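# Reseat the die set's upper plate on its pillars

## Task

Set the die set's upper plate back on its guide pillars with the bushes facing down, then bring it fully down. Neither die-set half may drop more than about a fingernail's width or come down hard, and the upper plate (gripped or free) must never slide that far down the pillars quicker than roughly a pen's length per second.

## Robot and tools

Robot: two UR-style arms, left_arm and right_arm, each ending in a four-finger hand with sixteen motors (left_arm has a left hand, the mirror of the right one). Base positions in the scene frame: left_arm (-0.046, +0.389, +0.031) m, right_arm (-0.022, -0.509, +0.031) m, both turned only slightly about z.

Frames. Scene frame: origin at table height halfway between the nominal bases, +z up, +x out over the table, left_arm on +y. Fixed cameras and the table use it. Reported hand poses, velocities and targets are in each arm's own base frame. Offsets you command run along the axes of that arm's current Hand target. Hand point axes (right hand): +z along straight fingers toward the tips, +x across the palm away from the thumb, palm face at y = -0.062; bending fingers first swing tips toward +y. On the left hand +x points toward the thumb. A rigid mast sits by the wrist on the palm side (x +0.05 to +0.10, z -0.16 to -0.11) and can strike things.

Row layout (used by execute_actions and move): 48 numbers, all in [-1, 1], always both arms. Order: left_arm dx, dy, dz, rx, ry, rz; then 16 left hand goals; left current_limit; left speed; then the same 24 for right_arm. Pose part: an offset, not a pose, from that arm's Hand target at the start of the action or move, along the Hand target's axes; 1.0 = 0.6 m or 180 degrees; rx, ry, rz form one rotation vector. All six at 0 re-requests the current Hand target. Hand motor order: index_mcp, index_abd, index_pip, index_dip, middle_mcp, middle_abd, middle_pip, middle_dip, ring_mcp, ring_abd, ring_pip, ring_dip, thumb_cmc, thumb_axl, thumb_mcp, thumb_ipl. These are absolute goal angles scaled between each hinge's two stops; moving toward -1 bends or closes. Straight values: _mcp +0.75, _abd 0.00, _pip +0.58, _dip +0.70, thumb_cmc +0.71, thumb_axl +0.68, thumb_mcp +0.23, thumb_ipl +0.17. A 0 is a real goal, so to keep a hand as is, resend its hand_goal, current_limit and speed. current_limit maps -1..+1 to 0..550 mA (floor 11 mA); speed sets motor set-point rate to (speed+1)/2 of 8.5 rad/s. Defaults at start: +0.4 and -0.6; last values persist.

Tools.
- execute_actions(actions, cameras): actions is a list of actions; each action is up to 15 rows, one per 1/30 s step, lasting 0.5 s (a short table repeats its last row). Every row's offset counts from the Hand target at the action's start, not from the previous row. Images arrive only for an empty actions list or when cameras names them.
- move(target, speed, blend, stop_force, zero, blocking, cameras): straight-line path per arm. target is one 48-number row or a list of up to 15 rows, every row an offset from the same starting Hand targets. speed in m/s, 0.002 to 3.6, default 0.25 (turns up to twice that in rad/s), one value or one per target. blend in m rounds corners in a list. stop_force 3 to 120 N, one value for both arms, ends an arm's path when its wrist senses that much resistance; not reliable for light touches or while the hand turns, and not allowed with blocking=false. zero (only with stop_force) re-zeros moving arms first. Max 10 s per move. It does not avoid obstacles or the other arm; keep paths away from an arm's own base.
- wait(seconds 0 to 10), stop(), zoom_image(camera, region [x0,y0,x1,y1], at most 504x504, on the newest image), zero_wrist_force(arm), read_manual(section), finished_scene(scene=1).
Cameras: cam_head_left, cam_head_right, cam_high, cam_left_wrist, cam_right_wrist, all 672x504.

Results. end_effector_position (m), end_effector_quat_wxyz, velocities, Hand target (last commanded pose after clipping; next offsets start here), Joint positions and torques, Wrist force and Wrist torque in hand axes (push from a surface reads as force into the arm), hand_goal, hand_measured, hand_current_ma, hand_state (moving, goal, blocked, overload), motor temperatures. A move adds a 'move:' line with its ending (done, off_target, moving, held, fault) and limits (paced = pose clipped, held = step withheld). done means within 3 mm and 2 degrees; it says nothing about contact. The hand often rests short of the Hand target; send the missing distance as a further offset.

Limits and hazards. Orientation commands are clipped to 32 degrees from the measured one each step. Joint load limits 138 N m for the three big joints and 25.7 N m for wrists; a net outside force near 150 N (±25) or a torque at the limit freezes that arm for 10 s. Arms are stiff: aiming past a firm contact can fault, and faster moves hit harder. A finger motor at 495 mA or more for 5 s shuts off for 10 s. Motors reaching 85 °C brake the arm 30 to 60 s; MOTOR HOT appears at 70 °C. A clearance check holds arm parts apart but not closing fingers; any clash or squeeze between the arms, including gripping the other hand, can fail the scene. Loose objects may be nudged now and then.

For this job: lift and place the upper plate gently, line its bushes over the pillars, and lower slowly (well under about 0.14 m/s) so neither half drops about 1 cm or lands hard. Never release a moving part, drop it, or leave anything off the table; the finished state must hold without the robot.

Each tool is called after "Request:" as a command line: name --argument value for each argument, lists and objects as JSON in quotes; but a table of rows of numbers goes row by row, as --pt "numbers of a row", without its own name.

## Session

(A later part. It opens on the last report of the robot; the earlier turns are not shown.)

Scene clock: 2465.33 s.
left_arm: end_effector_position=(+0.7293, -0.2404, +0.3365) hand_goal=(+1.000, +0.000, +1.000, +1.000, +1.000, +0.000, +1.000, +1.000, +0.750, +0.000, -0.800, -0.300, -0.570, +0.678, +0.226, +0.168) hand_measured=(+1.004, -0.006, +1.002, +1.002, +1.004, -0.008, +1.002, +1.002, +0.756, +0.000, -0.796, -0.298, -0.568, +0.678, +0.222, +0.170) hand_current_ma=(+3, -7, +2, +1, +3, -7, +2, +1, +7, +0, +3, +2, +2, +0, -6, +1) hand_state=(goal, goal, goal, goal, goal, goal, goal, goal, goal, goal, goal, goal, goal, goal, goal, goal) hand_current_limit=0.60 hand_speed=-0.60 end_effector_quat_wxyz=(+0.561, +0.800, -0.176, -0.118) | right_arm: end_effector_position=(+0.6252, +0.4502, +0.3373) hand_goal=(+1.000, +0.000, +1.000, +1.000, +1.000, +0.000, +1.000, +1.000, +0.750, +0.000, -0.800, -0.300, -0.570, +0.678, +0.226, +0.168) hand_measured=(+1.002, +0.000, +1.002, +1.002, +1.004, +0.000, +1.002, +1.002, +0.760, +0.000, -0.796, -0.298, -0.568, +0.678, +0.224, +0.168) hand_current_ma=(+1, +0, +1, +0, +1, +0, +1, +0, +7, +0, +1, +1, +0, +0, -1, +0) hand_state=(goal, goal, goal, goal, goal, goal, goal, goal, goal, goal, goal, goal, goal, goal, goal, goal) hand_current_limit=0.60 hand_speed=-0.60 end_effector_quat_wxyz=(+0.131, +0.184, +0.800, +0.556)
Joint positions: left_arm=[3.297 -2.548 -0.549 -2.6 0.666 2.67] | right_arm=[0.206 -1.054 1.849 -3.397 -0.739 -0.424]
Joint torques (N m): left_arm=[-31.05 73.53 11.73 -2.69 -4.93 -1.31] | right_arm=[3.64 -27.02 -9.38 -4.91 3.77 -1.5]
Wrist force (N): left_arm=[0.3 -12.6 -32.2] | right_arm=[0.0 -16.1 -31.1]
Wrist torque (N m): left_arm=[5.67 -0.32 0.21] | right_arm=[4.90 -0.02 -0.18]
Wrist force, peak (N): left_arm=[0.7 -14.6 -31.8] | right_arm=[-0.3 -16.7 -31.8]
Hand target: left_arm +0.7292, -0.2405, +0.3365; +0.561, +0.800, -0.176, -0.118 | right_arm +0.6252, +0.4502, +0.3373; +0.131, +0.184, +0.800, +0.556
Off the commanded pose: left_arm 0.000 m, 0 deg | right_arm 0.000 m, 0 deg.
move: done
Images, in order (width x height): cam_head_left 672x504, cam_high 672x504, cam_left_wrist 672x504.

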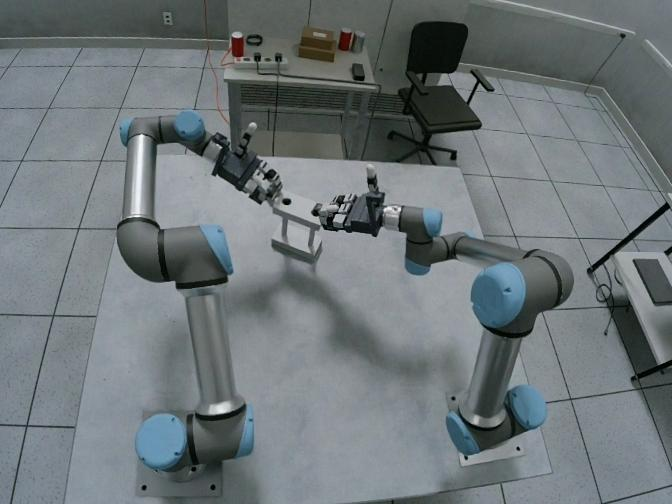

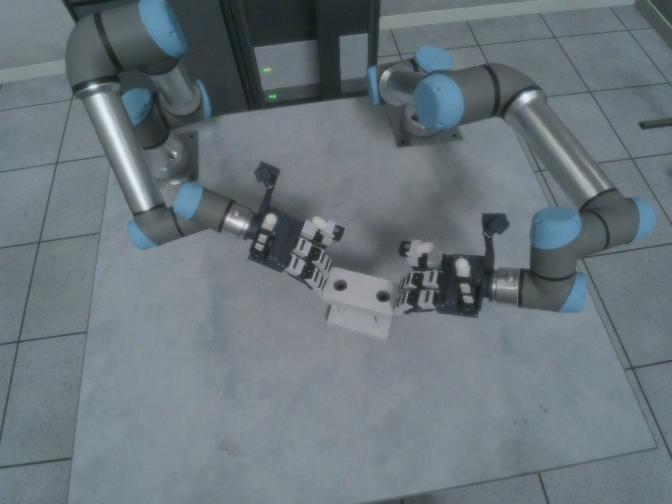

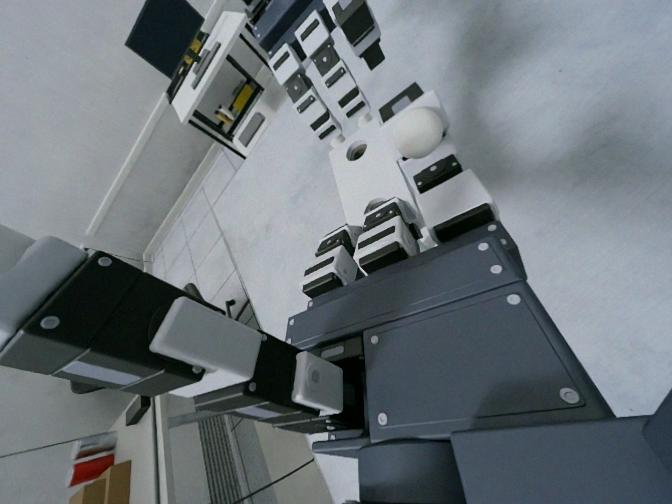

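Request:
move --target '[-0.00001,-0.00157,0.00057,0,0,0, 1,0,1,1, 1,0,1,1, 0.75,0,-0.8,-0.3, -0.571,0.678,0.226,0.168, 0.6,-0.6, 0.00001,-0.00157,0.00057,0,0,0, 1,0,1,1, 1,0,1,1, 0.75,0,-0.8,-0.3, -0.571,0.678,0.226,0.168, 0.6,-0.6]' --speed 0.003 --stop_force 9 --zero true

Scene clock: 2477.97 s.
left_arm: end_effector_position=(+0.7292, -0.2405, +0.3355) hand_goal=(+1.000, +0.000, +1.000, +1.000, +1.000, +0.000, +1.000, +1.000, +0.750, +0.000, -0.800, -0.300, -0.570, +0.678, +0.226, +0.168) hand_measured=(+1.004, -0.008, +1.002, +1.002, +1.004, -0.008, +1.002, +1.002, +0.756, +0.000, -0.796, -0.298, -0.568, +0.678, +0.222, +0.170) hand_current_ma=(+3, -7, +2, +1, +3, -8, +2, +1, +7, +0, +3, +2, +2, +0, -6, +1) hand_state=(goal, goal, goal, goal, goal, goal, goal, goal, goal, goal, goal, goal, goal, goal, goal, goal) hand_current_limit=0.60 hand_speed=-0.60 end_effector_quat_wxyz=(+0.561, +0.800, -0.176, -0.118) | right_arm: end_effector_position=(+0.6252, +0.4502, +0.3363) hand_goal=(+1.000, +0.000, +1.000, +1.000, +1.000, +0.000, +1.000, +1.000, +0.750, +0.000, -0.800, -0.300, -0.570, +0.678, +0.226, +0.168) hand_measured=(+1.002, +0.000, +1.002, +1.002, +1.004, +0.000, +1.002, +1.002, +0.760, +0.000, -0.796, -0.298, -0.568, +0.678, +0.224, +0.168) hand_current_ma=(+1, +0, +1, +0, +1, +0, +1, +0, +7, +0, +1, +1, +0, +0, -1, +0) hand_state=(goal, goal, goal, goal, goal, goal, goal, goal, goal, goal, goal, goal, goal, goal, goal, goal) hand_current_limit=0.60 hand_speed=-0.60 end_effector_quat_wxyz=(+0.131, +0.184, +0.800, +0.556)
Joint positions: left_arm=[3.297 -2.548 -0.552 -2.598 0.666 2.67] | right_arm=[0.206 -1.052 1.85 -3.399 -0.739 -0.424]
Joint torques (N m): left_arm=[-39.68 70.51 17.23 -4.34 -3.55 0.03] | right_arm=[3.78 -28 -9.31 -2.62 3.51 -1.18]
Wrist force (N): left_arm=[0.6 -11.4 -33.7] | right_arm=[-0.4 -13.0 -33.6]
Wrist torque (N m): left_arm=[5.77 -0.35 0.21] | right_arm=[5.13 0.02 -0.18]
Wrist force, peak (N): left_arm=[0.7 -12.0 -33.9] | right_arm=[0.0 -13.3 -34.2]
Hand target: left_arm +0.7292, -0.2405, +0.3355; +0.561, +0.800, -0.176, -0.118 | right_arm +0.6252, +0.4502, +0.3363; +0.131, +0.184, +0.800, +0.556
Off the commanded pose: left_arm 0.000 m, 0 deg | right_arm 0.000 m, 0 deg.
move: done

Request:
move --target '[-0.00001,-0.00157,0.00057,0,0,0, 1,0,1,1, 1,0,1,1, 0.75,0,-0.8,-0.3, -0.571,0.678,0.226,0.168, 0.6,-0.6, 0.00001,-0.00157,0.00057,0,0,0, 1,0,1,1, 1,0,1,1, 0.75,0,-0.8,-0.3, -0.571,0.678,0.226,0.168, 0.6,-0.6]' --speed 0.003 --stop_force 9 --zero true --cameras '["cam_head_left", "cam_head_right", "cam_high"]'

Scene clock: 2483.17 s.
left_arm: end_effector_position=(+0.7293, -0.2405, +0.3345) hand_goal=(+1.000, +0.000, +1.000, +1.000, +1.000, +0.000, +1.000, +1.000, +0.750, +0.000, -0.800, -0.300, -0.570, +0.678, +0.226, +0.168) hand_measured=(+1.004, -0.008, +1.002, +1.002, +1.004, -0.008, +1.002, +1.002, +0.756, +0.000, -0.796, -0.298, -0.568, +0.678, +0.222, +0.170) hand_current_ma=(+3, -7, +2, +1, +3, -8, +2, +1, +7, +0, +3, +2, +2, +0, -6, +1) hand_state=(goal, goal, goal, goal, goal, goal, goal, goal, goal, goal, goal, goal, goal, goal, goal, goal) hand_current_limit=0.60 hand_speed=-0.60 end_effector_quat_wxyz=(+0.561, +0.800, -0.176, -0.118) | right_arm: end_effector_position=(+0.6252, +0.4502, +0.3353) hand_goal=(+1.000, +0.000, +1.000, +1.000, +1.000, +0.000, +1.000, +1.000, +0.750, +0.000, -0.800, -0.300, -0.570, +0.678, +0.226, +0.168) hand_measured=(+1.002, +0.000, +1.002, +1.002, +1.004, +0.000, +1.002, +1.002, +0.760, +0.000, -0.796, -0.298, -0.568, +0.678, +0.224, +0.168) hand_current_ma=(+1, +0, +1, +0, +1, +0, +1, +0, +7, +0, +1, +1, +0, +0, -1, +0) hand_state=(goal, goal, goal, goal, goal, goal, goal, goal, goal, goal, goal, goal, goal, goal, goal, goal) hand_current_limit=0.60 hand_speed=-0.60 end_effector_quat_wxyz=(+0.131, +0.184, +0.800, +0.556)
Joint positions: left_arm=[3.297 -2.547 -0.555 -2.595 0.666 2.67] | right_arm=[0.206 -1.05 1.851 -3.401 -0.739 -0.424]
Joint torques (N m): left_arm=[-40.36 71.32 15.65 -4.31 -2.83 0.57] | right_arm=[3.39 -24.9 -7.85 -2.33 4.63 -1.19]
Wrist force (N): left_arm=[0.9 -11.0 -34.9] | right_arm=[-0.3 -11.0 -34.4]
Wrist torque (N m): left_arm=[5.90 -0.37 0.25] | right_arm=[5.15 0.01 -0.16]
Wrist force, peak (N): left_arm=[0.7 -11.4 -34.9] | right_arm=[0.0 -10.0 -35.3]
Hand target: left_arm +0.7293, -0.2405, +0.3345; +0.561, +0.800, -0.176, -0.118 | right_arm +0.6252, +0.4502, +0.3353; +0.131, +0.184, +0.800, +0.556
Off the commanded pose: left_arm 0.000 m, 0 deg | right_arm 0.000 m, 0 deg.
move: done
Images, in order (width x height): cam_head_left 672x504, cam_head_right 672x504, cam_high 672x504.

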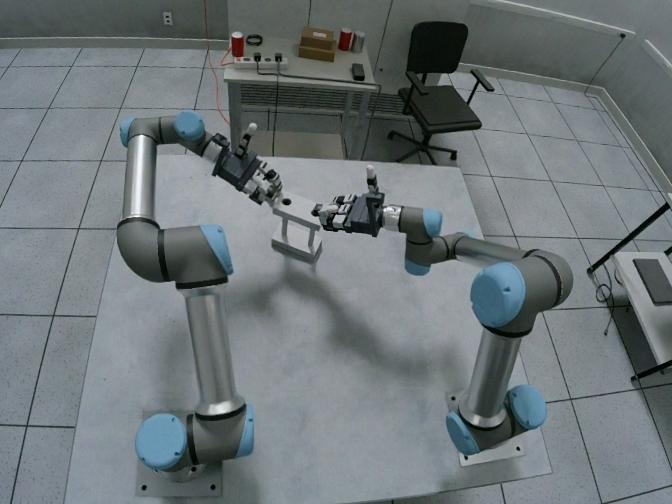

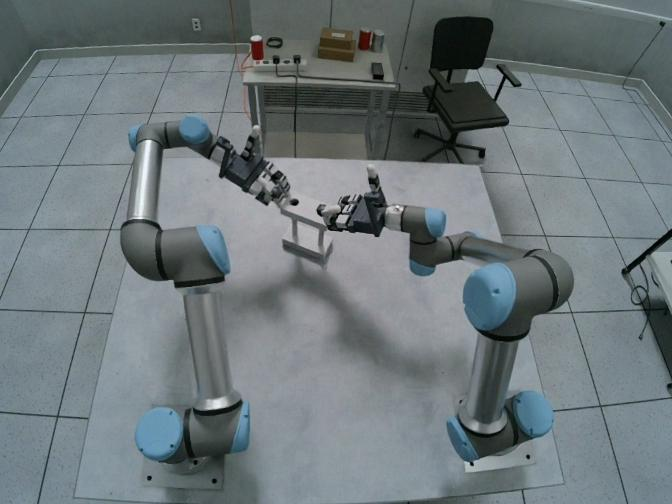

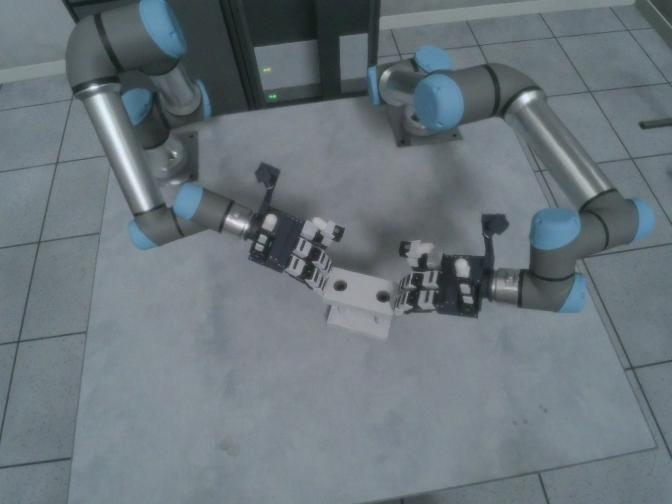

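Request:
zoom_image --camera "cam_head_left" --region '[250, 170, 350, 280]'

Request:
zoom_image --camera "cam_high" --region '[300, 240, 430, 350]'

Request:
zoom_image --camera "cam_head_right" --region '[260, 170, 360, 280]'

Scaled by 4.582 from the camera's 672x504 image, which has a finer 960x720 frame.

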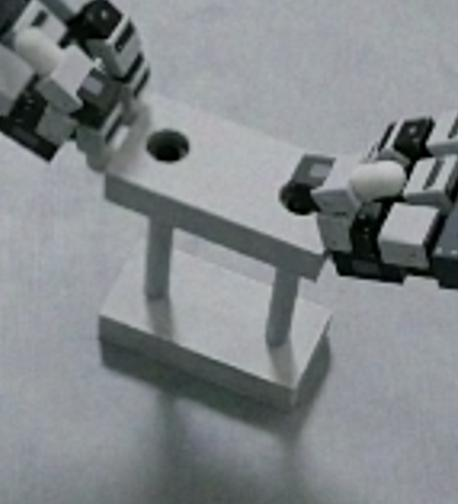

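Scaled by 3.877 from the camera's 672x504 image, which has a finer 960x720 frame.

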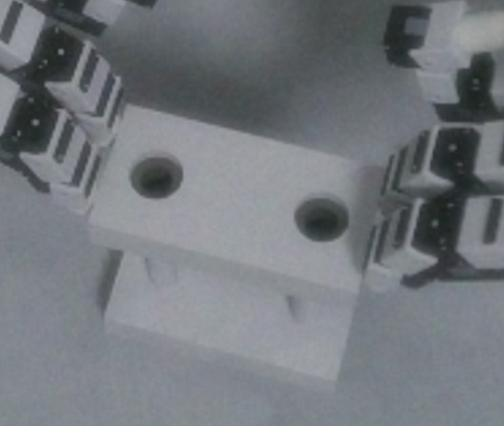

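Scaled by 4.582 from the camera's 672x504 image, which has a finer 960x720 frame.

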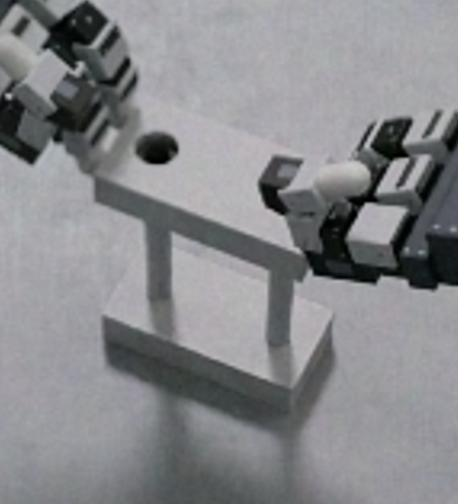

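Request:
move --target '[0.000005,0.00047,-0.00017,0,0,0, 1,0,1,1, 1,0,1,1, 0.75,0,-0.8,-0.3, -0.571,0.678,0.226,0.168, 0.6,-0.6, -0.000005,0.00047,-0.00017,0,0,0, 1,0,1,1, 1,0,1,1, 0.75,0,-0.8,-0.3, -0.571,0.678,0.226,0.168, 0.6,-0.6]' --speed 0.003 --stop_force 12 --zero true

Scene clock: 2499.10 s.
left_arm: end_effector_position=(+0.7292, -0.2405, +0.3348) hand_goal=(+1.000, +0.000, +1.000, +1.000, +1.000, +0.000, +1.000, +1.000, +0.750, +0.000, -0.800, -0.300, -0.570, +0.678, +0.226, +0.168) hand_measured=(+1.004, -0.008, +1.002, +1.002, +1.004, -0.008, +1.002, +1.002, +0.756, +0.000, -0.796, -0.298, -0.568, +0.678, +0.222, +0.170) hand_current_ma=(+3, -7, +2, +1, +3, -8, +2, +1, +7, +0, +3, +2, +2, +0, -6, +1) hand_state=(goal, goal, goal, goal, goal, goal, goal, goal, goal, goal, goal, goal, goal, goal, goal, goal) hand_current_limit=0.60 hand_speed=-0.60 end_effector_quat_wxyz=(+0.561, +0.800, -0.176, -0.118) | right_arm: end_effector_position=(+0.6252, +0.4502, +0.3356) hand_goal=(+1.000, +0.000, +1.000, +1.000, +1.000, +0.000, +1.000, +1.000, +0.750, +0.000, -0.800, -0.300, -0.570, +0.678, +0.226, +0.168) hand_measured=(+1.002, +0.000, +1.002, +1.002, +1.004, +0.000, +1.002, +1.002, +0.760, +0.000, -0.796, -0.298, -0.568, +0.678, +0.224, +0.168) hand_current_ma=(+1, +0, +1, +0, +1, +0, +1, +0, +7, +0, +1, +1, +0, +0, -1, +0) hand_state=(goal, goal, goal, goal, goal, goal, goal, goal, goal, goal, goal, goal, goal, goal, goal, goal) hand_current_limit=0.60 hand_speed=-0.60 end_effector_quat_wxyz=(+0.131, +0.184, +0.800, +0.556)
Joint positions: left_arm=[3.297 -2.547 -0.554 -2.596 0.666 2.67] | right_arm=[0.206 -1.051 1.85 -3.4 -0.739 -0.424]
Joint torques (N m): left_arm=[-39.21 66.93 14.7 -4.09 -3.12 0.72] | right_arm=[3.37 -46.11 -35.63 -3.96 2.48 1.01]
Wrist force (N): left_arm=[1.1 -21.8 -26.5] | right_arm=[-0.6 -15.7 -29.8]
Wrist torque (N m): left_arm=[5.24 -0.32 0.34] | right_arm=[4.68 -0.03 -0.24]
Wrist force, peak (N): left_arm=[0.5 -11.1 -35.0] | right_arm=[0.2 -9.9 -35.4]
Hand target: left_arm +0.7292, -0.2405, +0.3348; +0.561, +0.800, -0.176, -0.118 | right_arm +0.6252, +0.4502, +0.3356; +0.131, +0.184, +0.800, +0.556
Off the commanded pose: left_arm 0.000 m, 0 deg | right_arm 0.000 m, 0 deg.
move: contact (left_arm)

Request:
move --target '[-0.000015,-0.00204,0.00074,0,0,0, 1,0,1,1, 1,0,1,1, 0.75,0,-0.8,-0.3, -0.571,0.678,0.226,0.168, 0.6,-0.6, 0.000015,-0.00204,0.00074,0,0,0, 1,0,1,1, 1,0,1,1, 0.75,0,-0.8,-0.3, -0.571,0.678,0.226,0.168, 0.6,-0.6]' --speed 0.003 --stop_force 25 --zero true

Scene clock: 2503.57 s.
left_arm: end_effector_position=(+0.7292, -0.2405, +0.3335) hand_goal=(+1.000, +0.000, +1.000, +1.000, +1.000, +0.000, +1.000, +1.000, +0.750, +0.000, -0.800, -0.300, -0.570, +0.678, +0.226, +0.168) hand_measured=(+1.004, -0.008, +1.002, +1.002, +1.004, -0.008, +1.002, +1.002, +0.756, +0.000, -0.796, -0.298, -0.568, +0.678, +0.222, +0.170) hand_current_ma=(+3, -8, +2, +1, +3, -8, +2, +1, +7, +0, +3, +2, +2, +0, -6, +1) hand_state=(goal, goal, goal, goal, goal, goal, goal, goal, goal, goal, goal, goal, goal, goal, goal, goal) hand_current_limit=0.60 hand_speed=-0.60 end_effector_quat_wxyz=(+0.561, +0.800, -0.176, -0.118) | right_arm: end_effector_position=(+0.6252, +0.4502, +0.3343) hand_goal=(+1.000, +0.000, +1.000, +1.000, +1.000, +0.000, +1.000, +1.000, +0.750, +0.000, -0.800, -0.300, -0.570, +0.678, +0.226, +0.168) hand_measured=(+1.002, +0.000, +1.002, +1.002, +1.004, +0.000, +1.002, +1.002, +0.760, +0.000, -0.796, -0.298, -0.568, +0.678, +0.224, +0.168) hand_current_ma=(+1, +0, +1, +0, +1, +0, +1, +0, +7, +0, +1, +1, +0, +0, -1, +0) hand_state=(goal, goal, goal, goal, goal, goal, goal, goal, goal, goal, goal, goal, goal, goal, goal, goal) hand_current_limit=0.60 hand_speed=-0.60 end_effector_quat_wxyz=(+0.131, +0.184, +0.800, +0.556)
Joint positions: left_arm=[3.297 -2.547 -0.558 -2.592 0.666 2.67] | right_arm=[0.206 -1.048 1.851 -3.403 -0.739 -0.424]
Joint torques (N m): left_arm=[-37.71 70.32 17.49 -5.08 -4.38 0.88] | right_arm=[2.88 -23.74 -6.12 -1.7 2.01 0.77]
Wrist force (N): left_arm=[0.4 -9.0 -35.8] | right_arm=[-0.3 -8.1 -35.8]
Wrist torque (N m): left_arm=[6.06 -0.33 0.22] | right_arm=[5.19 -0.01 -0.19]
Wrist force, peak (N): left_arm=[0.8 -10.6 -36.0] | right_arm=[-0.5 -8.5 -35.8]
Hand target: left_arm +0.7292, -0.2405, +0.3335; +0.561, +0.800, -0.176, -0.118 | right_arm +0.6252, +0.4502, +0.3343; +0.131, +0.184, +0.800, +0.556
Off the commanded pose: left_arm 0.000 m, 0 deg | right_arm 0.000 m, 0 deg.
move: done

Request:
move --pt "0.0005 0.0 0.0 0 0 0 1 0 1 1 1 0 1 1 0.75 0 -0.8 -0.3 -0.571 0.678 0.226 0.168 0.6 -0.6 -0.0005 0.0 0.0 0 0 0 1 0 1 1 1 0 1 1 0.75 0 -0.8 -0.3 -0.571 0.678 0.226 0.168 0.6 -0.6" --pt "0.0005 -0.00078 0.00028 0 0 0 1 0 1 1 1 0 1 1 0.75 0 -0.8 -0.3 -0.571 0.678 0.226 0.168 0.6 -0.6 -0.0005 -0.00078 0.00028 0 0 0 1 0 1 1 1 0 1 1 0.75 0 -0.8 -0.3 -0.571 0.678 0.226 0.168 0.6 -0.6" --speed 0.003 --stop_force 12 --zero true

Scene clock: 2520.73 s.
left_arm: end_effector_position=(+0.7295, -0.2406, +0.3330) hand_goal=(+1.000, +0.000, +1.000, +1.000, +1.000, +0.000, +1.000, +1.000, +0.750, +0.000, -0.800, -0.300, -0.570, +0.678, +0.226, +0.168) hand_measured=(+1.004, -0.010, +1.002, +1.002, +1.004, -0.012, +1.002, +1.002, +0.756, +0.000, -0.796, -0.298, -0.568, +0.678, +0.222, +0.170) hand_current_ma=(+3, -13, +2, +1, +3, -13, +2, +1, +7, +0, +3, +2, +2, +0, -6, +1) hand_state=(goal, goal, goal, goal, goal, goal, goal, goal, goal, goal, goal, goal, goal, goal, goal, goal) hand_current_limit=0.60 hand_speed=-0.60 end_effector_quat_wxyz=(+0.561, +0.800, -0.176, -0.118) | right_arm: end_effector_position=(+0.6255, +0.4500, +0.3338) hand_goal=(+1.000, +0.000, +1.000, +1.000, +1.000, +0.000, +1.000, +1.000, +0.750, +0.000, -0.800, -0.300, -0.570, +0.678, +0.226, +0.168) hand_measured=(+1.002, -0.004, +1.002, +1.002, +1.002, -0.002, +1.002, +1.002, +0.760, +0.000, -0.796, -0.298, -0.568, +0.678, +0.224, +0.168) hand_current_ma=(+1, -1, +0, +0, +1, -1, +1, +0, +7, +0, +1, +1, +0, +0, -1, +0) hand_state=(goal, goal, goal, goal, goal, goal, goal, goal, goal, goal, goal, goal, goal, goal, goal, goal) hand_current_limit=0.60 hand_speed=-0.60 end_effector_quat_wxyz=(+0.131, +0.184, +0.800, +0.556)
Joint positions: left_arm=[3.296 -2.548 -0.557 -2.592 0.666 2.67] | right_arm=[0.206 -1.047 1.851 -3.404 -0.739 -0.424]
Joint torques (N m): left_arm=[-43.52 60.12 8.55 -3.25 -1.56 -2.18] | right_arm=[6.11 -23.63 -18.27 -2.17 2.54 -0.55]
Wrist force (N): left_arm=[0.1 -6.2 -37.0] | right_arm=[0.6 -4.1 -38.9]
Wrist torque (N m): left_arm=[6.03 -0.37 0.20] | right_arm=[5.47 0.05 -0.01]
Wrist force, peak (N): left_arm=[0.2 -7.5 -37.0] | right_arm=[0.5 -3.1 -39.8]
Hand target: left_arm +0.7295, -0.2406, +0.3330; +0.561, +0.800, -0.176, -0.118 | right_arm +0.6255, +0.4500, +0.3338; +0.131, +0.184, +0.800, +0.556
Off the commanded pose: left_arm 0.000 m, 0 deg | right_arm 0.000 m, 0 deg.
move: done

Request:
move --pt "0.0 0.00078 -0.00028 0 0 0 1 0 1 1 1 0 1 1 0.75 0 -0.8 -0.3 -0.571 0.678 0.226 0.168 0.6 -0.6 0.0 0.00078 -0.00028 0 0 0 1 0 1 1 1 0 1 1 0.75 0 -0.8 -0.3 -0.571 0.678 0.226 0.168 0.6 -0.6" --pt "-0.0005 0.00236 -0.00086 0 0 0 1 0 1 1 1 0 1 1 0.75 0 -0.8 -0.3 -0.571 0.678 0.226 0.168 0.6 -0.6 0.0005 0.00236 -0.00086 0 0 0 1 0 1 1 1 0 1 1 0.75 0 -0.8 -0.3 -0.571 0.678 0.226 0.168 0.6 -0.6" --speed 0.003 --stop_force 30 --zero true

Scene clock: 2530.83 s.
left_arm: end_effector_position=(+0.7292, -0.2404, +0.3345) hand_goal=(+1.000, +0.000, +1.000, +1.000, +1.000, +0.000, +1.000, +1.000, +0.750, +0.000, -0.800, -0.300, -0.570, +0.678, +0.226, +0.168) hand_measured=(+1.004, -0.004, +1.002, +1.002, +1.004, -0.006, +1.002, +1.002, +0.756, +0.000, -0.796, -0.298, -0.568, +0.678, +0.222, +0.170) hand_current_ma=(+3, -4, +2, +1, +3, -4, +2, +1, +7, +0, +3, +2, +2, +0, -6, +1) hand_state=(goal, goal, goal, goal, goal, goal, goal, goal, goal, goal, goal, goal, goal, goal, goal, goal) hand_current_limit=0.60 hand_speed=-0.60 end_effector_quat_wxyz=(+0.561, +0.800, -0.176, -0.118) | right_arm: end_effector_position=(+0.6252, +0.4502, +0.3353) hand_goal=(+1.000, +0.000, +1.000, +1.000, +1.000, +0.000, +1.000, +1.000, +0.750, +0.000, -0.800, -0.300, -0.570, +0.678, +0.226, +0.168) hand_measured=(+1.004, -0.002, +1.002, +1.002, +1.004, -0.002, +1.002, +1.002, +0.760, +0.000, -0.796, -0.298, -0.568, +0.678, +0.224, +0.168) hand_current_ma=(+1, +0, +0, +0, +1, +0, +1, +0, +7, +0, +1, +1, +0, +0, -1, +0) hand_state=(goal, goal, goal, goal, goal, goal, goal, goal, goal, goal, goal, goal, goal, goal, goal, goal) hand_current_limit=0.60 hand_speed=-0.60 end_effector_quat_wxyz=(+0.131, +0.184, +0.800, +0.556)
Joint positions: left_arm=[3.297 -2.547 -0.555 -2.595 0.666 2.67] | right_arm=[0.206 -1.05 1.851 -3.401 -0.739 -0.424]
Joint torques (N m): left_arm=[-14.21 78.7 21.24 -4.59 -3.41 3.25] | right_arm=[16.14 -50.74 -41.63 -7.4 5.66 0.38]
Wrist force (N): left_arm=[1.1 -26.0 -21.6] | right_arm=[-0.1 -28.2 -22.5]
Wrist torque (N m): left_arm=[4.70 -0.28 0.35] | right_arm=[4.28 -0.06 -0.22]
Wrist force, peak (N): left_arm=[0.3 -7.3 -37.2] | right_arm=[0.6 -4.1 -39.4]
Hand target: left_arm +0.7292, -0.2404, +0.3345; +0.561, +0.800, -0.176, -0.118 | right_arm +0.6252, +0.4502, +0.3353; +0.131, +0.184, +0.800, +0.556
Off the commanded pose: left_arm 0.000 m, 0 deg | right_arm 0.000 m, 0 deg.
move: done

Request:
move --target '[-0.00001,-0.00157,0.00057,0,0,0, 1,0,1,1, 1,0,1,1, 0.75,0,-0.8,-0.3, -0.571,0.678,0.226,0.168, 0.6,-0.6, 0.00001,-0.00133,0.00048,0,0,0, 1,0,1,1, 1,0,1,1, 0.75,0,-0.8,-0.3, -0.571,0.678,0.226,0.168, 0.6,-0.6]' --speed 0.003 --stop_force 30 --zero true

Scene clock: 2537.73 s.
left_arm: end_effector_position=(+0.7292, -0.2404, +0.3335) hand_goal=(+1.000, +0.000, +1.000, +1.000, +1.000, +0.000, +1.000, +1.000, +0.750, +0.000, -0.800, -0.300, -0.570, +0.678, +0.226, +0.168) hand_measured=(+1.004, -0.004, +1.002, +1.002, +1.004, -0.006, +1.002, +1.002, +0.756, +0.000, -0.796, -0.298, -0.568, +0.678, +0.222, +0.170) hand_current_ma=(+3, -4, +2, +1, +3, -5, +2, +1, +7, +0, +3, +2, +2, +0, -6, +1) hand_state=(goal, goal, goal, goal, goal, goal, goal, goal, goal, goal, goal, goal, goal, goal, goal, goal) hand_current_limit=0.60 hand_speed=-0.60 end_effector_quat_wxyz=(+0.561, +0.800, -0.176, -0.118) | right_arm: end_effector_position=(+0.6252, +0.4502, +0.3345) hand_goal=(+1.000, +0.000, +1.000, +1.000, +1.000, +0.000, +1.000, +1.000, +0.750, +0.000, -0.800, -0.300, -0.570, +0.678, +0.226, +0.168) hand_measured=(+1.002, -0.002, +1.002, +1.002, +1.002, -0.002, +1.002, +1.002, +0.760, +0.000, -0.796, -0.298, -0.568, +0.678, +0.224, +0.168) hand_current_ma=(+1, +0, +0, +0, +1, +0, +1, +0, +7, +0, +1, +1, +0, +0, -1, +0) hand_state=(goal, goal, goal, goal, goal, goal, goal, goal, goal, goal, goal, goal, goal, goal, goal, goal) hand_current_limit=0.60 hand_speed=-0.60 end_effector_quat_wxyz=(+0.131, +0.184, +0.800, +0.556)
Joint positions: left_arm=[3.297 -2.547 -0.558 -2.592 0.666 2.67] | right_arm=[0.206 -1.049 1.851 -3.403 -0.739 -0.424]
Joint torques (N m): left_arm=[-31.57 68.29 13.97 -4.81 -4.85 2.18] | right_arm=[3.16 -24.2 -8.33 -2.51 2.95 -0.9]
Wrist force (N): left_arm=[0.6 -11.4 -33.8] | right_arm=[-0.1 -11.7 -31.9]
Wrist torque (N m): left_arm=[5.84 -0.35 0.25] | right_arm=[4.78 -0.04 -0.19]
Wrist force, peak (N): left_arm=[1.1 -13.0 -34.1] | right_arm=[-0.5 -28.5 -22.5]
Hand target: left_arm +0.7292, -0.2404, +0.3335; +0.561, +0.800, -0.176, -0.118 | right_arm +0.6252, +0.4502, +0.3345; +0.131, +0.184, +0.800, +0.556
Off the commanded pose: left_arm 0.000 m, 0 deg | right_arm 0.000 m, 0 deg.
move: done

Request:
move --target '[-0.00001,-0.00163,0.00041,0,0,0, 1,0,1,1, 1,0,1,1, 0.75,0,-0.8,-0.3, -0.571,0.678,0.226,0.168, 0.6,-0.6, 0.00001,-0.0012,0.00062,0,0,0, 1,0,1,1, 1,0,1,1, 0.75,0,-0.8,-0.3, -0.571,0.678,0.226,0.168, 0.6,-0.6]' --speed 0.003 --stop_force 30 --zero true

Scene clock: 2541.87 s.
left_arm: end_effector_position=(+0.7293, -0.2404, +0.3325) hand_goal=(+1.000, +0.000, +1.000, +1.000, +1.000, +0.000, +1.000, +1.000, +0.750, +0.000, -0.800, -0.300, -0.570, +0.678, +0.226, +0.168) hand_measured=(+1.004, -0.006, +1.002, +1.002, +1.004, -0.006, +1.002, +1.002, +0.756, +0.000, -0.796, -0.298, -0.568, +0.678, +0.222, +0.170) hand_current_ma=(+3, -5, +2, +1, +3, -5, +2, +1, +7, +0, +3, +2, +2, +0, -6, +1) hand_state=(goal, goal, goal, goal, goal, goal, goal, goal, goal, goal, goal, goal, goal, goal, goal, goal) hand_current_limit=0.60 hand_speed=-0.60 end_effector_quat_wxyz=(+0.561, +0.800, -0.176, -0.118) | right_arm: end_effector_position=(+0.6252, +0.4503, +0.3336) hand_goal=(+1.000, +0.000, +1.000, +1.000, +1.000, +0.000, +1.000, +1.000, +0.750, +0.000, -0.800, -0.300, -0.570, +0.678, +0.226, +0.168) hand_measured=(+1.002, -0.002, +1.002, +1.002, +1.002, -0.002, +1.002, +1.002, +0.760, +0.000, -0.796, -0.298, -0.568, +0.678, +0.224, +0.168) hand_current_ma=(+1, +0, +0, +0, +1, +0, +1, +0, +7, +0, +1, +1, +0, +0, -1, +0) hand_state=(goal, goal, goal, goal, goal, goal, goal, goal, goal, goal, goal, goal, goal, goal, goal, goal) hand_current_limit=0.60 hand_speed=-0.60 end_effector_quat_wxyz=(+0.131, +0.184, +0.800, +0.556)
Joint positions: left_arm=[3.297 -2.547 -0.56 -2.59 0.666 2.67] | right_arm=[0.206 -1.047 1.851 -3.405 -0.739 -0.423]
Joint torques (N m): left_arm=[-20.49 52.8 20.09 -5.79 -1.67 2.98] | right_arm=[22.11 -36.86 -12.08 -2.83 1.7 1.36]
Wrist force (N): left_arm=[0.8 -11.9 -33.0] | right_arm=[-0.4 -12.0 -33.2]
Wrist torque (N m): left_arm=[5.70 -0.36 0.27] | right_arm=[5.00 -0.02 -0.23]
Wrist force, peak (N): left_arm=[1.0 -11.2 -35.2] | right_arm=[-0.2 -11.9 -33.4]
Hand target: left_arm +0.7293, -0.2404, +0.3325; +0.561, +0.800, -0.176, -0.118 | right_arm +0.6252, +0.4503, +0.3337; +0.131, +0.184, +0.800, +0.556
Off the commanded pose: left_arm 0.000 m, 0 deg | right_arm 0.000 m, 0 deg.
move: done

Request:
move --target '[-0.000015,-0.00239,0.00078,0,0,0, 1,0,1,1, 1,0,1,1, 0.75,0,-0.8,-0.3, -0.571,0.678,0.226,0.168, 0.6,-0.6, 0.000015,-0.00185,0.00077,0,0,0, 1,0,1,1, 1,0,1,1, 0.75,0,-0.8,-0.3, -0.571,0.678,0.226,0.168, 0.6,-0.6]' --speed 0.003 --stop_force 30 --zero true

Scene clock: 2546.03 s.
left_arm: end_effector_position=(+0.7293, -0.2403, +0.3310) hand_goal=(+1.000, +0.000, +1.000, +1.000, +1.000, +0.000, +1.000, +1.000, +0.750, +0.000, -0.800, -0.300, -0.570, +0.678, +0.226, +0.168) hand_measured=(+1.004, -0.006, +1.002, +1.002, +1.004, -0.006, +1.002, +1.002, +0.756, +0.000, -0.796, -0.298, -0.568, +0.678, +0.222, +0.170) hand_current_ma=(+3, -5, +2, +1, +3, -5, +2, +1, +7, +0, +3, +2, +2, +0, -6, +1) hand_state=(goal, goal, goal, goal, goal, goal, goal, goal, goal, goal, goal, goal, goal, goal, goal, goal) hand_current_limit=0.60 hand_speed=-0.60 end_effector_quat_wxyz=(+0.561, +0.800, -0.176, -0.118) | right_arm: end_effector_position=(+0.6253, +0.4503, +0.3324) hand_goal=(+1.000, +0.000, +1.000, +1.000, +1.000, +0.000, +1.000, +1.000, +0.750, +0.000, -0.800, -0.300, -0.570, +0.678, +0.226, +0.168) hand_measured=(+1.002, -0.002, +1.002, +1.002, +1.002, -0.002, +1.002, +1.002, +0.760, +0.000, -0.796, -0.298, -0.568, +0.678, +0.224, +0.168) hand_current_ma=(+1, +0, +0, +0, +1, +0, +1, +0, +7, +0, +1, +1, +0, +0, -1, +0) hand_state=(goal, goal, goal, goal, goal, goal, goal, goal, goal, goal, goal, goal, goal, goal, goal, goal) hand_current_limit=0.60 hand_speed=-0.60 end_effector_quat_wxyz=(+0.131, +0.184, +0.800, +0.556)
Joint positions: left_arm=[3.297 -2.547 -0.564 -2.586 0.666 2.671] | right_arm=[0.206 -1.045 1.852 -3.408 -0.739 -0.423]
Joint torques (N m): left_arm=[-20.21 69.86 20.74 -5.24 -2.09 2.82] | right_arm=[20.76 -36.88 -12.5 -4.32 1.62 1.49]
Wrist force (N): left_arm=[1.2 -15.9 -30.4] | right_arm=[-0.3 -19.0 -27.2]
Wrist torque (N m): left_arm=[5.48 -0.34 0.31] | right_arm=[4.53 -0.08 -0.25]
Wrist force, peak (N): left_arm=[1.1 -13.0 -33.1] | right_arm=[-0.1 -12.0 -33.5]
Hand target: left_arm +0.7293, -0.2403, +0.3310; +0.561, +0.800, -0.176, -0.118 | right_arm +0.6252, +0.4503, +0.3325; +0.131, +0.184, +0.800, +0.556
Off the commanded pose: left_arm 0.000 m, 0 deg | right_arm 0.000 m, 0 deg.
move: done

Request:
move --target '[-0.00002,-0.0032,0.00098,0,0,0, 1,0,1,1, 1,0,1,1, 0.75,0,-0.8,-0.3, -0.571,0.678,0.226,0.168, 0.6,-0.6, 0.00002,-0.00292,0.00124,0,0,0, 1,0,1,1, 1,0,1,1, 0.75,0,-0.8,-0.3, -0.571,0.678,0.226,0.168, 0.6,-0.6]' --speed 0.004 --stop_force 15 --zero true

Scene clock: 2550.00 s.
left_arm: end_effector_position=(+0.7294, -0.2402, +0.3290) hand_goal=(+1.000, +0.000, +1.000, +1.000, +1.000, +0.000, +1.000, +1.000, +0.750, +0.000, -0.800, -0.300, -0.570, +0.678, +0.226, +0.168) hand_measured=(+1.004, -0.006, +1.002, +1.002, +1.004, -0.006, +1.002, +1.002, +0.756, +0.000, -0.796, -0.298, -0.568, +0.678, +0.222, +0.170) hand_current_ma=(+3, -5, +2, +1, +3, -5, +2, +1, +7, +0, +3, +2, +2, +0, -6, +1) hand_state=(goal, goal, goal, goal, goal, goal, goal, goal, goal, goal, goal, goal, goal, goal, goal, goal) hand_current_limit=0.60 hand_speed=-0.60 end_effector_quat_wxyz=(+0.561, +0.800, -0.176, -0.118) | right_arm: end_effector_position=(+0.6253, +0.4504, +0.3305) hand_goal=(+1.000, +0.000, +1.000, +1.000, +1.000, +0.000, +1.000, +1.000, +0.750, +0.000, -0.800, -0.300, -0.570, +0.678, +0.226, +0.168) hand_measured=(+1.002, -0.002, +1.002, +1.002, +1.002, -0.002, +1.002, +1.002, +0.760, +0.000, -0.796, -0.298, -0.568, +0.678, +0.224, +0.168) hand_current_ma=(+1, +0, +0, +0, +1, +0, +1, +0, +7, +0, +1, +1, +0, +0, -1, +0) hand_state=(goal, goal, goal, goal, goal, goal, goal, goal, goal, goal, goal, goal, goal, goal, goal, goal) hand_current_limit=0.60 hand_speed=-0.60 end_effector_quat_wxyz=(+0.131, +0.184, +0.800, +0.556)
Joint positions: left_arm=[3.297 -2.547 -0.569 -2.581 0.666 2.671] | right_arm=[0.207 -1.041 1.853 -3.412 -0.739 -0.423]
Joint torques (N m): left_arm=[-17.6 71.16 22.14 -6.03 -2.25 3.08] | right_arm=[21.45 -40.52 -13.41 -4.15 2.01 1.31]
Wrist force (N): left_arm=[1.2 -15.8 -28.0] | right_arm=[-0.4 -20.2 -28.5]
Wrist torque (N m): left_arm=[5.20 -0.35 0.33] | right_arm=[4.67 -0.03 -0.29]
Wrist force, peak (N): left_arm=[1.4 -16.4 -30.9] | right_arm=[-0.6 -21.2 -28.0]
Hand target: left_arm +0.7294, -0.2402, +0.3290; +0.561, +0.800, -0.176, -0.118 | right_arm +0.6253, +0.4504, +0.3305; +0.131, +0.184, +0.800, +0.556
Off the commanded pose: left_arm 0.000 m, 0 deg | right_arm 0.000 m, 0 deg.
move: done

Request:
move --target '[-0.00003,-0.0047,0.00171,0,0,0, 1,0,1,1, 1,0,1,1, 0.75,0,-0.8,-0.3, -0.571,0.678,0.226,0.168, 0.6,-0.6, 0.00003,-0.0047,0.00171,0,0,0, 1,0,1,1, 1,0,1,1, 0.75,0,-0.8,-0.3, -0.571,0.678,0.226,0.168, 0.6,-0.6]' --speed 0.005 --stop_force 15 --zero true

Scene clock: 2553.17 s.
left_arm: end_effector_position=(+0.7294, -0.2402, +0.3260) hand_goal=(+1.000, +0.000, +1.000, +1.000, +1.000, +0.000, +1.000, +1.000, +0.750, +0.000, -0.800, -0.300, -0.570, +0.678, +0.226, +0.168) hand_measured=(+1.004, -0.006, +1.002, +1.002, +1.004, -0.006, +1.002, +1.002, +0.756, +0.000, -0.796, -0.298, -0.568, +0.678, +0.222, +0.170) hand_current_ma=(+3, -5, +2, +1, +3, -5, +2, +1, +7, +0, +3, +2, +2, +0, -6, +1) hand_state=(goal, goal, goal, goal, goal, goal, goal, goal, goal, goal, goal, goal, goal, goal, goal, goal) hand_current_limit=0.60 hand_speed=-0.60 end_effector_quat_wxyz=(+0.561, +0.800, -0.177, -0.118) | right_arm: end_effector_position=(+0.6253, +0.4504, +0.3275) hand_goal=(+1.000, +0.000, +1.000, +1.000, +1.000, +0.000, +1.000, +1.000, +0.750, +0.000, -0.800, -0.300, -0.570, +0.678, +0.226, +0.168) hand_measured=(+1.002, -0.002, +1.002, +1.002, +1.002, -0.002, +1.002, +1.002, +0.760, +0.000, -0.796, -0.298, -0.568, +0.678, +0.224, +0.168) hand_current_ma=(+1, +0, +0, +0, +1, +0, +1, +0, +7, +0, +1, +1, +0, +0, -1, +0) hand_state=(goal, goal, goal, goal, goal, goal, goal, goal, goal, goal, goal, goal, goal, goal, goal, goal) hand_current_limit=0.60 hand_speed=-0.60 end_effector_quat_wxyz=(+0.131, +0.184, +0.800, +0.556)
Joint positions: left_arm=[3.297 -2.547 -0.577 -2.573 0.666 2.671] | right_arm=[0.207 -1.036 1.854 -3.419 -0.739 -0.423]
Joint torques (N m): left_arm=[-22.29 76.37 23.52 -6.82 -3.27 1.6] | right_arm=[13.52 -44.4 -14.91 -4.09 4.54 -0.6]
Wrist force (N): left_arm=[1.2 -16.9 -27.6] | right_arm=[-0.7 -20.8 -27.1]
Wrist torque (N m): left_arm=[5.14 -0.34 0.33] | right_arm=[4.52 -0.05 -0.32]
Wrist force, peak (N): left_arm=[1.6 -17.1 -28.5] | right_arm=[-0.4 -21.3 -27.9]
Hand target: left_arm +0.7294, -0.2402, +0.3260; +0.561, +0.800, -0.176, -0.118 | right_arm +0.6253, +0.4504, +0.3275; +0.131, +0.184, +0.800, +0.556
Off the commanded pose: left_arm 0.000 m, 0 deg | right_arm 0.000 m, 0 deg.
move: done

Request:
move --target '[-0.00008,-0.01253,0.00456,0,0,0, 1,0,1,1, 1,0,1,1, 0.75,0,-0.8,-0.3, -0.571,0.678,0.226,0.168, 0.6,-0.6, 0.00008,-0.01253,0.00456,0,0,0, 1,0,1,1, 1,0,1,1, 0.75,0,-0.8,-0.3, -0.571,0.678,0.226,0.168, 0.6,-0.6]' --speed 0.008 --stop_force 15 --zero true

Scene clock: 2558.40 s.
left_arm: end_effector_position=(+0.7294, -0.2402, +0.3180) hand_goal=(+1.000, +0.000, +1.000, +1.000, +1.000, +0.000, +1.000, +1.000, +0.750, +0.000, -0.800, -0.300, -0.570, +0.678, +0.226, +0.168) hand_measured=(+1.004, -0.006, +1.002, +1.002, +1.004, -0.006, +1.002, +1.002, +0.756, +0.000, -0.796, -0.298, -0.568, +0.678, +0.222, +0.170) hand_current_ma=(+3, -5, +2, +1, +3, -5, +2, +1, +7, +0, +3, +2, +2, +0, -6, +1) hand_state=(goal, goal, goal, goal, goal, goal, goal, goal, goal, goal, goal, goal, goal, goal, goal, goal) hand_current_limit=0.60 hand_speed=-0.60 end_effector_quat_wxyz=(+0.561, +0.800, -0.176, -0.118) | right_arm: end_effector_position=(+0.6252, +0.4504, +0.3195) hand_goal=(+1.000, +0.000, +1.000, +1.000, +1.000, +0.000, +1.000, +1.000, +0.750, +0.000, -0.800, -0.300, -0.570, +0.678, +0.226, +0.168) hand_measured=(+1.002, +0.000, +1.002, +1.002, +1.004, +0.000, +1.002, +1.002, +0.760, +0.000, -0.796, -0.298, -0.568, +0.678, +0.224, +0.168) hand_current_ma=(+1, +0, +0, +0, +1, +0, +1, +0, +7, +0, +1, +1, +0, +0, -1, +0) hand_state=(goal, goal, goal, goal, goal, goal, goal, goal, goal, goal, goal, goal, goal, goal, goal, goal) hand_current_limit=0.60 hand_speed=-0.60 end_effector_quat_wxyz=(+0.131, +0.184, +0.800, +0.556)
Joint positions: left_arm=[3.297 -2.547 -0.598 -2.552 0.666 2.671] | right_arm=[0.207 -1.022 1.858 -3.437 -0.739 -0.423]
Joint torques (N m): left_arm=[-38.62 77.55 25.02 -7.3 -5.09 -1.77] | right_arm=[0.96 -51.13 -23.28 -3.54 5.25 -0.25]
Wrist force (N): left_arm=[0.7 -17.5 -26.1] | right_arm=[-0.6 -20.5 -25.4]
Wrist torque (N m): left_arm=[5.10 -0.32 0.30] | right_arm=[4.24 -0.07 -0.33]
Wrist force, peak (N): left_arm=[1.4 -17.4 -28.9] | right_arm=[0.2 -22.5 -27.2]
Hand target: left_arm +0.7294, -0.2402, +0.3180; +0.561, +0.800, -0.176, -0.118 | right_arm +0.6253, +0.4504, +0.3195; +0.131, +0.184, +0.800, +0.556
Off the commanded pose: left_arm 0.000 m, 0 deg | right_arm 0.000 m, 0 deg.
move: done

Request:
move --target '[-0.00015,-0.02347,0.00863,0,0,0, 1,0,1,1, 1,0,1,1, 0.75,0,-0.8,-0.3, -0.571,0.678,0.226,0.168, 0.6,-0.6, 0.00015,-0.02347,0.00863,0,0,0, 1,0,1,1, 1,0,1,1, 0.75,0,-0.8,-0.3, -0.571,0.678,0.226,0.168, 0.6,-0.6]' --speed 0.01 --stop_force 12 --zero true

Scene clock: 2563.53 s.
left_arm: end_effector_position=(+0.7294, -0.2403, +0.3030) hand_goal=(+1.000, +0.000, +1.000, +1.000, +1.000, +0.000, +1.000, +1.000, +0.750, +0.000, -0.800, -0.300, -0.570, +0.678, +0.226, +0.168) hand_measured=(+1.004, -0.006, +1.002, +1.002, +1.004, -0.006, +1.002, +1.002, +0.756, +0.000, -0.796, -0.298, -0.568, +0.678, +0.222, +0.170) hand_current_ma=(+3, -5, +2, +1, +3, -5, +2, +1, +7, +0, +3, +2, +2, +0, -6, +1) hand_state=(goal, goal, goal, goal, goal, goal, goal, goal, goal, goal, goal, goal, goal, goal, goal, goal) hand_current_limit=0.60 hand_speed=-0.60 end_effector_quat_wxyz=(+0.561, +0.800, -0.176, -0.118) | right_arm: end_effector_position=(+0.6252, +0.4503, +0.3045) hand_goal=(+1.000, +0.000, +1.000, +1.000, +1.000, +0.000, +1.000, +1.000, +0.750, +0.000, -0.800, -0.300, -0.570, +0.678, +0.226, +0.168) hand_measured=(+1.002, +0.000, +1.002, +1.002, +1.004, +0.000, +1.002, +1.002, +0.760, +0.000, -0.796, -0.298, -0.568, +0.678, +0.224, +0.168) hand_current_ma=(+1, +0, +0, +0, +1, +0, +1, +0, +7, +0, +1, +1, +0, +0, -1, +0) hand_state=(goal, goal, goal, goal, goal, goal, goal, goal, goal, goal, goal, goal, goal, goal, goal, goal) hand_current_limit=0.60 hand_speed=-0.60 end_effector_quat_wxyz=(+0.131, +0.184, +0.800, +0.556)
Joint positions: left_arm=[3.297 -2.548 -0.634 -2.515 0.666 2.67] | right_arm=[0.207 -0.994 1.864 -3.471 -0.739 -0.423]
Joint torques (N m): left_arm=[-40.15 70.86 24.16 -7.41 -5.6 -1.67] | right_arm=[0.59 -51.72 -23.15 -3.75 5.39 0.18]
Wrist force (N): left_arm=[1.0 -20.1 -27.0] | right_arm=[-0.6 -21.1 -23.4]
Wrist torque (N m): left_arm=[5.21 -0.36 0.32] | right_arm=[3.99 -0.12 -0.30]
Wrist force, peak (N): left_arm=[1.0 -20.5 -27.2] | right_arm=[0.1 -22.3 -26.1]
Hand target: left_arm +0.7294, -0.2403, +0.3030; +0.561, +0.800, -0.176, -0.118 | right_arm +0.6252, +0.4503, +0.3045; +0.131, +0.184, +0.800, +0.556
Off the commanded pose: left_arm 0.000 m, 0 deg | right_arm 0.000 m, 0 deg.
move: done

Request:
move --target '[-0.00015,-0.02353,0.00847,0,0,0, 1,0,1,1, 1,0,1,1, 0.75,0,-0.8,-0.3, -0.571,0.678,0.226,0.168, 0.6,-0.6, 0.00015,-0.02341,0.00879,0,0,0, 1,0,1,1, 1,0,1,1, 0.75,0,-0.8,-0.3, -0.571,0.678,0.226,0.168, 0.6,-0.6]' --speed 0.012 --stop_force 12 --zero true --cameras '["cam_head_left","cam_high"]'

Request:
zoom_image --camera "cam_head_left" --region '[250, 170, 350, 280]'

Scene clock: 2569.27 s.
left_arm: end_effector_position=(+0.7295, -0.2403, +0.2880) hand_goal=(+1.000, +0.000, +1.000, +1.000, +1.000, +0.000, +1.000, +1.000, +0.750, +0.000, -0.800, -0.300, -0.570, +0.678, +0.226, +0.168) hand_measured=(+1.004, -0.006, +1.002, +1.002, +1.004, -0.006, +1.002, +1.002, +0.756, +0.000, -0.796, -0.298, -0.568, +0.678, +0.222, +0.170) hand_current_ma=(+3, -5, +2, +1, +3, -5, +2, +1, +7, +0, +3, +2, +2, +0, -6, +1) hand_state=(goal, goal, goal, goal, goal, goal, goal, goal, goal, goal, goal, goal, goal, goal, goal, goal) hand_current_limit=0.60 hand_speed=-0.60 end_effector_quat_wxyz=(+0.561, +0.800, -0.176, -0.118) | right_arm: end_effector_position=(+0.6252, +0.4504, +0.2895) hand_goal=(+1.000, +0.000, +1.000, +1.000, +1.000, +0.000, +1.000, +1.000, +0.750, +0.000, -0.800, -0.300, -0.570, +0.678, +0.226, +0.168) hand_measured=(+1.002, +0.000, +1.002, +1.002, +1.004, +0.000, +1.002, +1.002, +0.760, +0.000, -0.796, -0.298, -0.568, +0.678, +0.224, +0.168) hand_current_ma=(+1, +0, +0, +0, +1, +0, +1, +0, +7, +0, +1, +1, +0, +0, -1, +0) hand_state=(goal, goal, goal, goal, goal, goal, goal, goal, goal, goal, goal, goal, goal, goal, goal, goal) hand_current_limit=0.60 hand_speed=-0.60 end_effector_quat_wxyz=(+0.131, +0.184, +0.800, +0.556)
Joint positions: left_arm=[3.297 -2.552 -0.665 -2.48 0.666 2.671] | right_arm=[0.207 -0.965 1.869 -3.504 -0.739 -0.423]
Joint torques (N m): left_arm=[-30.71 73.21 24.85 -7.28 -2.55 0.51] | right_arm=[19.78 -52.19 -20.75 -3.92 1.99 1.21]
Wrist force (N): left_arm=[1.2 -20.7 -25.3] | right_arm=[-0.4 -21.5 -24.7]
Wrist torque (N m): left_arm=[4.97 -0.38 0.34] | right_arm=[4.26 -0.14 -0.30]
Wrist force, peak (N): left_arm=[1.1 -20.6 -27.1] | right_arm=[0.4 -21.3 -27.2]
Hand target: left_arm +0.7295, -0.2403, +0.2880; +0.561, +0.800, -0.176, -0.118 | right_arm +0.6253, +0.4504, +0.2895; +0.131, +0.184, +0.800, +0.556
Off the commanded pose: left_arm 0.000 m, 0 deg | right_arm 0.000 m, 0 deg.
move: done
Images, in order (width x height): cam_head_left 672x504, cam_high 672x504.

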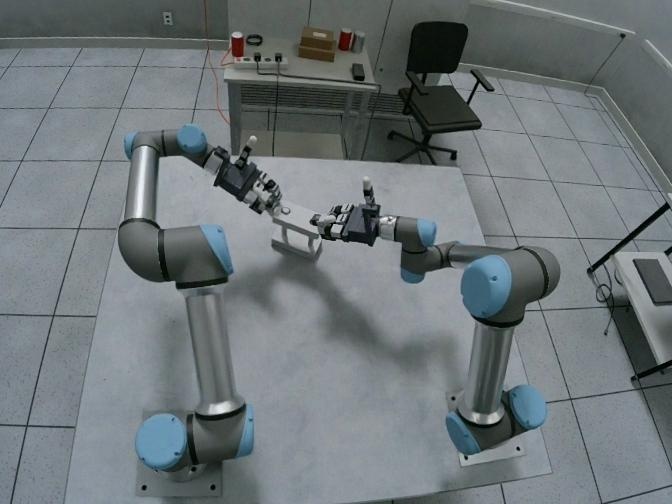

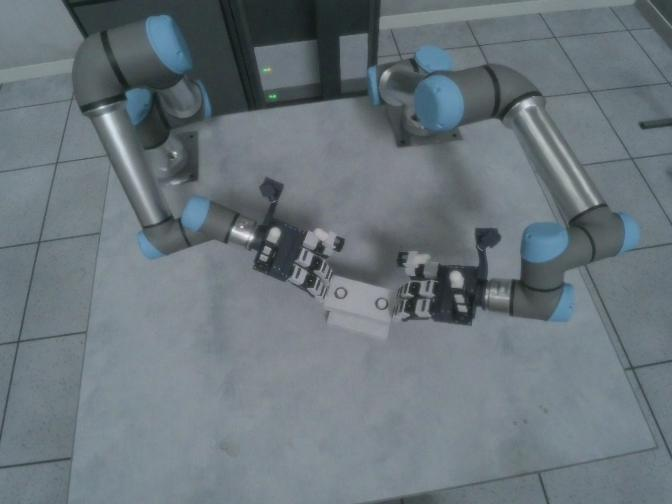

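Scaled by 4.582 from the camera's 672x504 image, which has a finer 960x720 frame.

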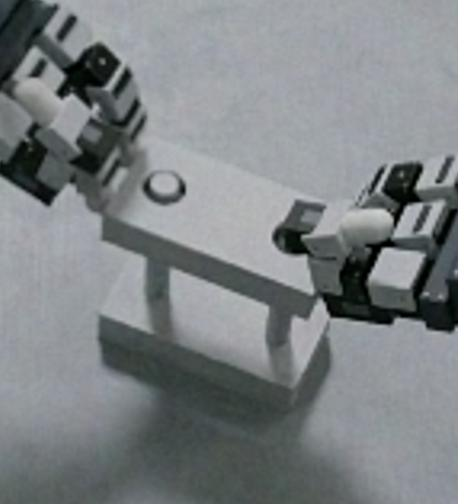

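Request:
move --target '[-0.00015,-0.0235,0.00855,0,0,0, 1,0,1,1, 1,0,1,1, 0.75,0,-0.8,-0.3, -0.571,0.678,0.226,0.168, 0.6,-0.6, 0.00015,-0.02328,0.00865,0,0,0, 1,0,1,1, 1,0,1,1, 0.75,0,-0.8,-0.3, -0.571,0.678,0.226,0.168, 0.6,-0.6]' --speed 0.012 --stop_force 12 --zero true

Scene clock: 2575.90 s.
left_arm: end_effector_position=(+0.7295, -0.2403, +0.2730) hand_goal=(+1.000, +0.000, +1.000, +1.000, +1.000, +0.000, +1.000, +1.000, +0.750, +0.000, -0.800, -0.300, -0.570, +0.678, +0.226, +0.168) hand_measured=(+1.004, -0.006, +1.002, +1.002, +1.004, -0.006, +1.002, +1.002, +0.756, +0.000, -0.796, -0.298, -0.568, +0.678, +0.222, +0.170) hand_current_ma=(+3, -5, +2, +1, +3, -6, +2, +1, +7, +0, +3, +2, +2, +0, -6, +1) hand_state=(goal, goal, goal, goal, goal, goal, goal, goal, goal, goal, goal, goal, goal, goal, goal, goal) hand_current_limit=0.60 hand_speed=-0.60 end_effector_quat_wxyz=(+0.561, +0.800, -0.176, -0.118) | right_arm: end_effector_position=(+0.6252, +0.4504, +0.2746) hand_goal=(+1.000, +0.000, +1.000, +1.000, +1.000, +0.000, +1.000, +1.000, +0.750, +0.000, -0.800, -0.300, -0.570, +0.678, +0.226, +0.168) hand_measured=(+1.002, +0.000, +1.002, +1.002, +1.004, +0.000, +1.002, +1.002, +0.760, +0.000, -0.796, -0.298, -0.568, +0.678, +0.224, +0.168) hand_current_ma=(+1, +0, +0, +0, +1, +0, +1, +0, +7, +0, +1, +1, +0, +0, -1, +0) hand_state=(goal, goal, goal, goal, goal, goal, goal, goal, goal, goal, goal, goal, goal, goal, goal, goal) hand_current_limit=0.60 hand_speed=-0.60 end_effector_quat_wxyz=(+0.131, +0.184, +0.800, +0.556)
Joint positions: left_arm=[3.297 -2.557 -0.693 -2.447 0.666 2.67] | right_arm=[0.207 -0.936 1.872 -3.536 -0.739 -0.423]
Joint torques (N m): left_arm=[-39.27 72.82 24.12 -7.23 -5.49 -1.93] | right_arm=[19.52 -53.89 -18.37 -4.03 2.14 1.45]
Wrist force (N): left_arm=[0.8 -18.5 -26.7] | right_arm=[-0.7 -22.4 -23.0]
Wrist torque (N m): left_arm=[5.06 -0.37 0.30] | right_arm=[4.11 -0.10 -0.35]
Wrist force, peak (N): left_arm=[0.8 -21.1 -25.5] | right_arm=[0.4 -20.3 -28.3]
Hand target: left_arm +0.7295, -0.2403, +0.2730; +0.561, +0.800, -0.176, -0.118 | right_arm +0.6253, +0.4504, +0.2746; +0.131, +0.184, +0.800, +0.556
Off the commanded pose: left_arm 0.000 m, 0 deg | right_arm 0.000 m, 0 deg.
move: done

Request:
move --target '[-0.00015,-0.02353,0.00847,0,0,0, 1,0,1,1, 1,0,1,1, 0.75,0,-0.8,-0.3, -0.571,0.678,0.226,0.168, 0.6,-0.6, 0.00015,-0.02341,0.00879,0,0,0, 1,0,1,1, 1,0,1,1, 0.75,0,-0.8,-0.3, -0.571,0.678,0.226,0.168, 0.6,-0.6]' --speed 0.012 --stop_force 12 --zero true --cameras '["cam_head_left"]'

Request:
zoom_image --camera "cam_head_left" --region '[250, 170, 350, 280]'

Scene clock: 2581.30 s.
left_arm: end_effector_position=(+0.7296, -0.2403, +0.2580) hand_goal=(+1.000, +0.000, +1.000, +1.000, +1.000, +0.000, +1.000, +1.000, +0.750, +0.000, -0.800, -0.300, -0.570, +0.678, +0.226, +0.168) hand_measured=(+1.004, -0.006, +1.002, +1.002, +1.004, -0.006, +1.002, +1.002, +0.756, +0.000, -0.796, -0.298, -0.568, +0.678, +0.222, +0.170) hand_current_ma=(+3, -6, +2, +1, +3, -6, +2, +1, +7, +0, +3, +2, +2, +0, -6, +1) hand_state=(goal, goal, goal, goal, goal, goal, goal, goal, goal, goal, goal, goal, goal, goal, goal, goal) hand_current_limit=0.60 hand_speed=-0.60 end_effector_quat_wxyz=(+0.561, +0.800, -0.176, -0.118) | right_arm: end_effector_position=(+0.6253, +0.4505, +0.2596) hand_goal=(+1.000, +0.000, +1.000, +1.000, +1.000, +0.000, +1.000, +1.000, +0.750, +0.000, -0.800, -0.300, -0.570, +0.678, +0.226, +0.168) hand_measured=(+1.002, +0.000, +1.002, +1.002, +1.004, +0.000, +1.002, +1.002, +0.760, +0.000, -0.796, -0.298, -0.568, +0.678, +0.224, +0.168) hand_current_ma=(+1, +0, +0, +0, +1, +0, +1, +0, +7, +0, +1, +1, +0, +0, -1, +0) hand_state=(goal, goal, goal, goal, goal, goal, goal, goal, goal, goal, goal, goal, goal, goal, goal, goal) hand_current_limit=0.60 hand_speed=-0.60 end_effector_quat_wxyz=(+0.131, +0.184, +0.800, +0.556)
Joint positions: left_arm=[3.297 -2.564 -0.718 -2.415 0.666 2.67] | right_arm=[0.207 -0.906 1.873 -3.568 -0.739 -0.423]
Joint torques (N m): left_arm=[-30.46 73.64 23.05 -6.99 -2.59 2.7] | right_arm=[19.96 -54.63 -14.93 -4.09 2.19 1.11]
Wrist force (N): left_arm=[0.6 -17.6 -26.6] | right_arm=[-0.7 -22.1 -24.7]
Wrist torque (N m): left_arm=[5.05 -0.38 0.28] | right_arm=[4.27 -0.10 -0.38]
Wrist force, peak (N): left_arm=[0.8 -18.8 -27.0] | right_arm=[-0.1 -22.5 -25.7]
Hand target: left_arm +0.7296, -0.2403, +0.2580; +0.561, +0.800, -0.176, -0.118 | right_arm +0.6253, +0.4505, +0.2596; +0.131, +0.184, +0.800, +0.556
Off the commanded pose: left_arm 0.000 m, 0 deg | right_arm 0.000 m, 0 deg.
move: done
Images, in order (width x height): cam_head_left 672x504.

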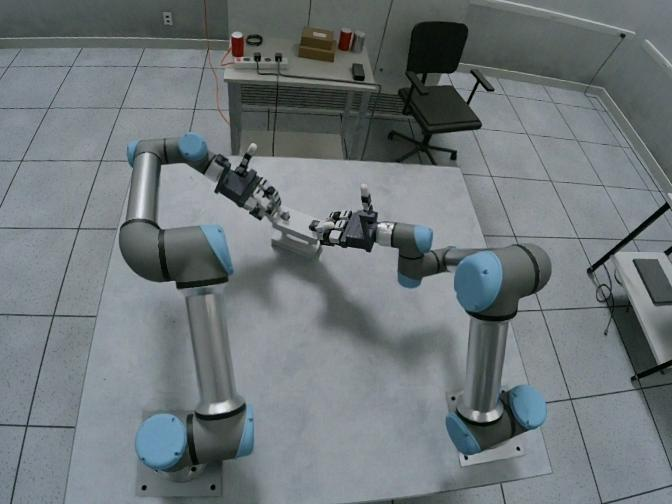

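Scaled by 4.582 from the camera's 672x504 image, which has a finer 960x720 frame.

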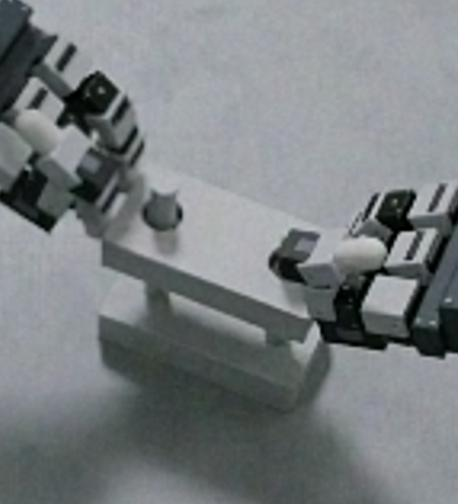

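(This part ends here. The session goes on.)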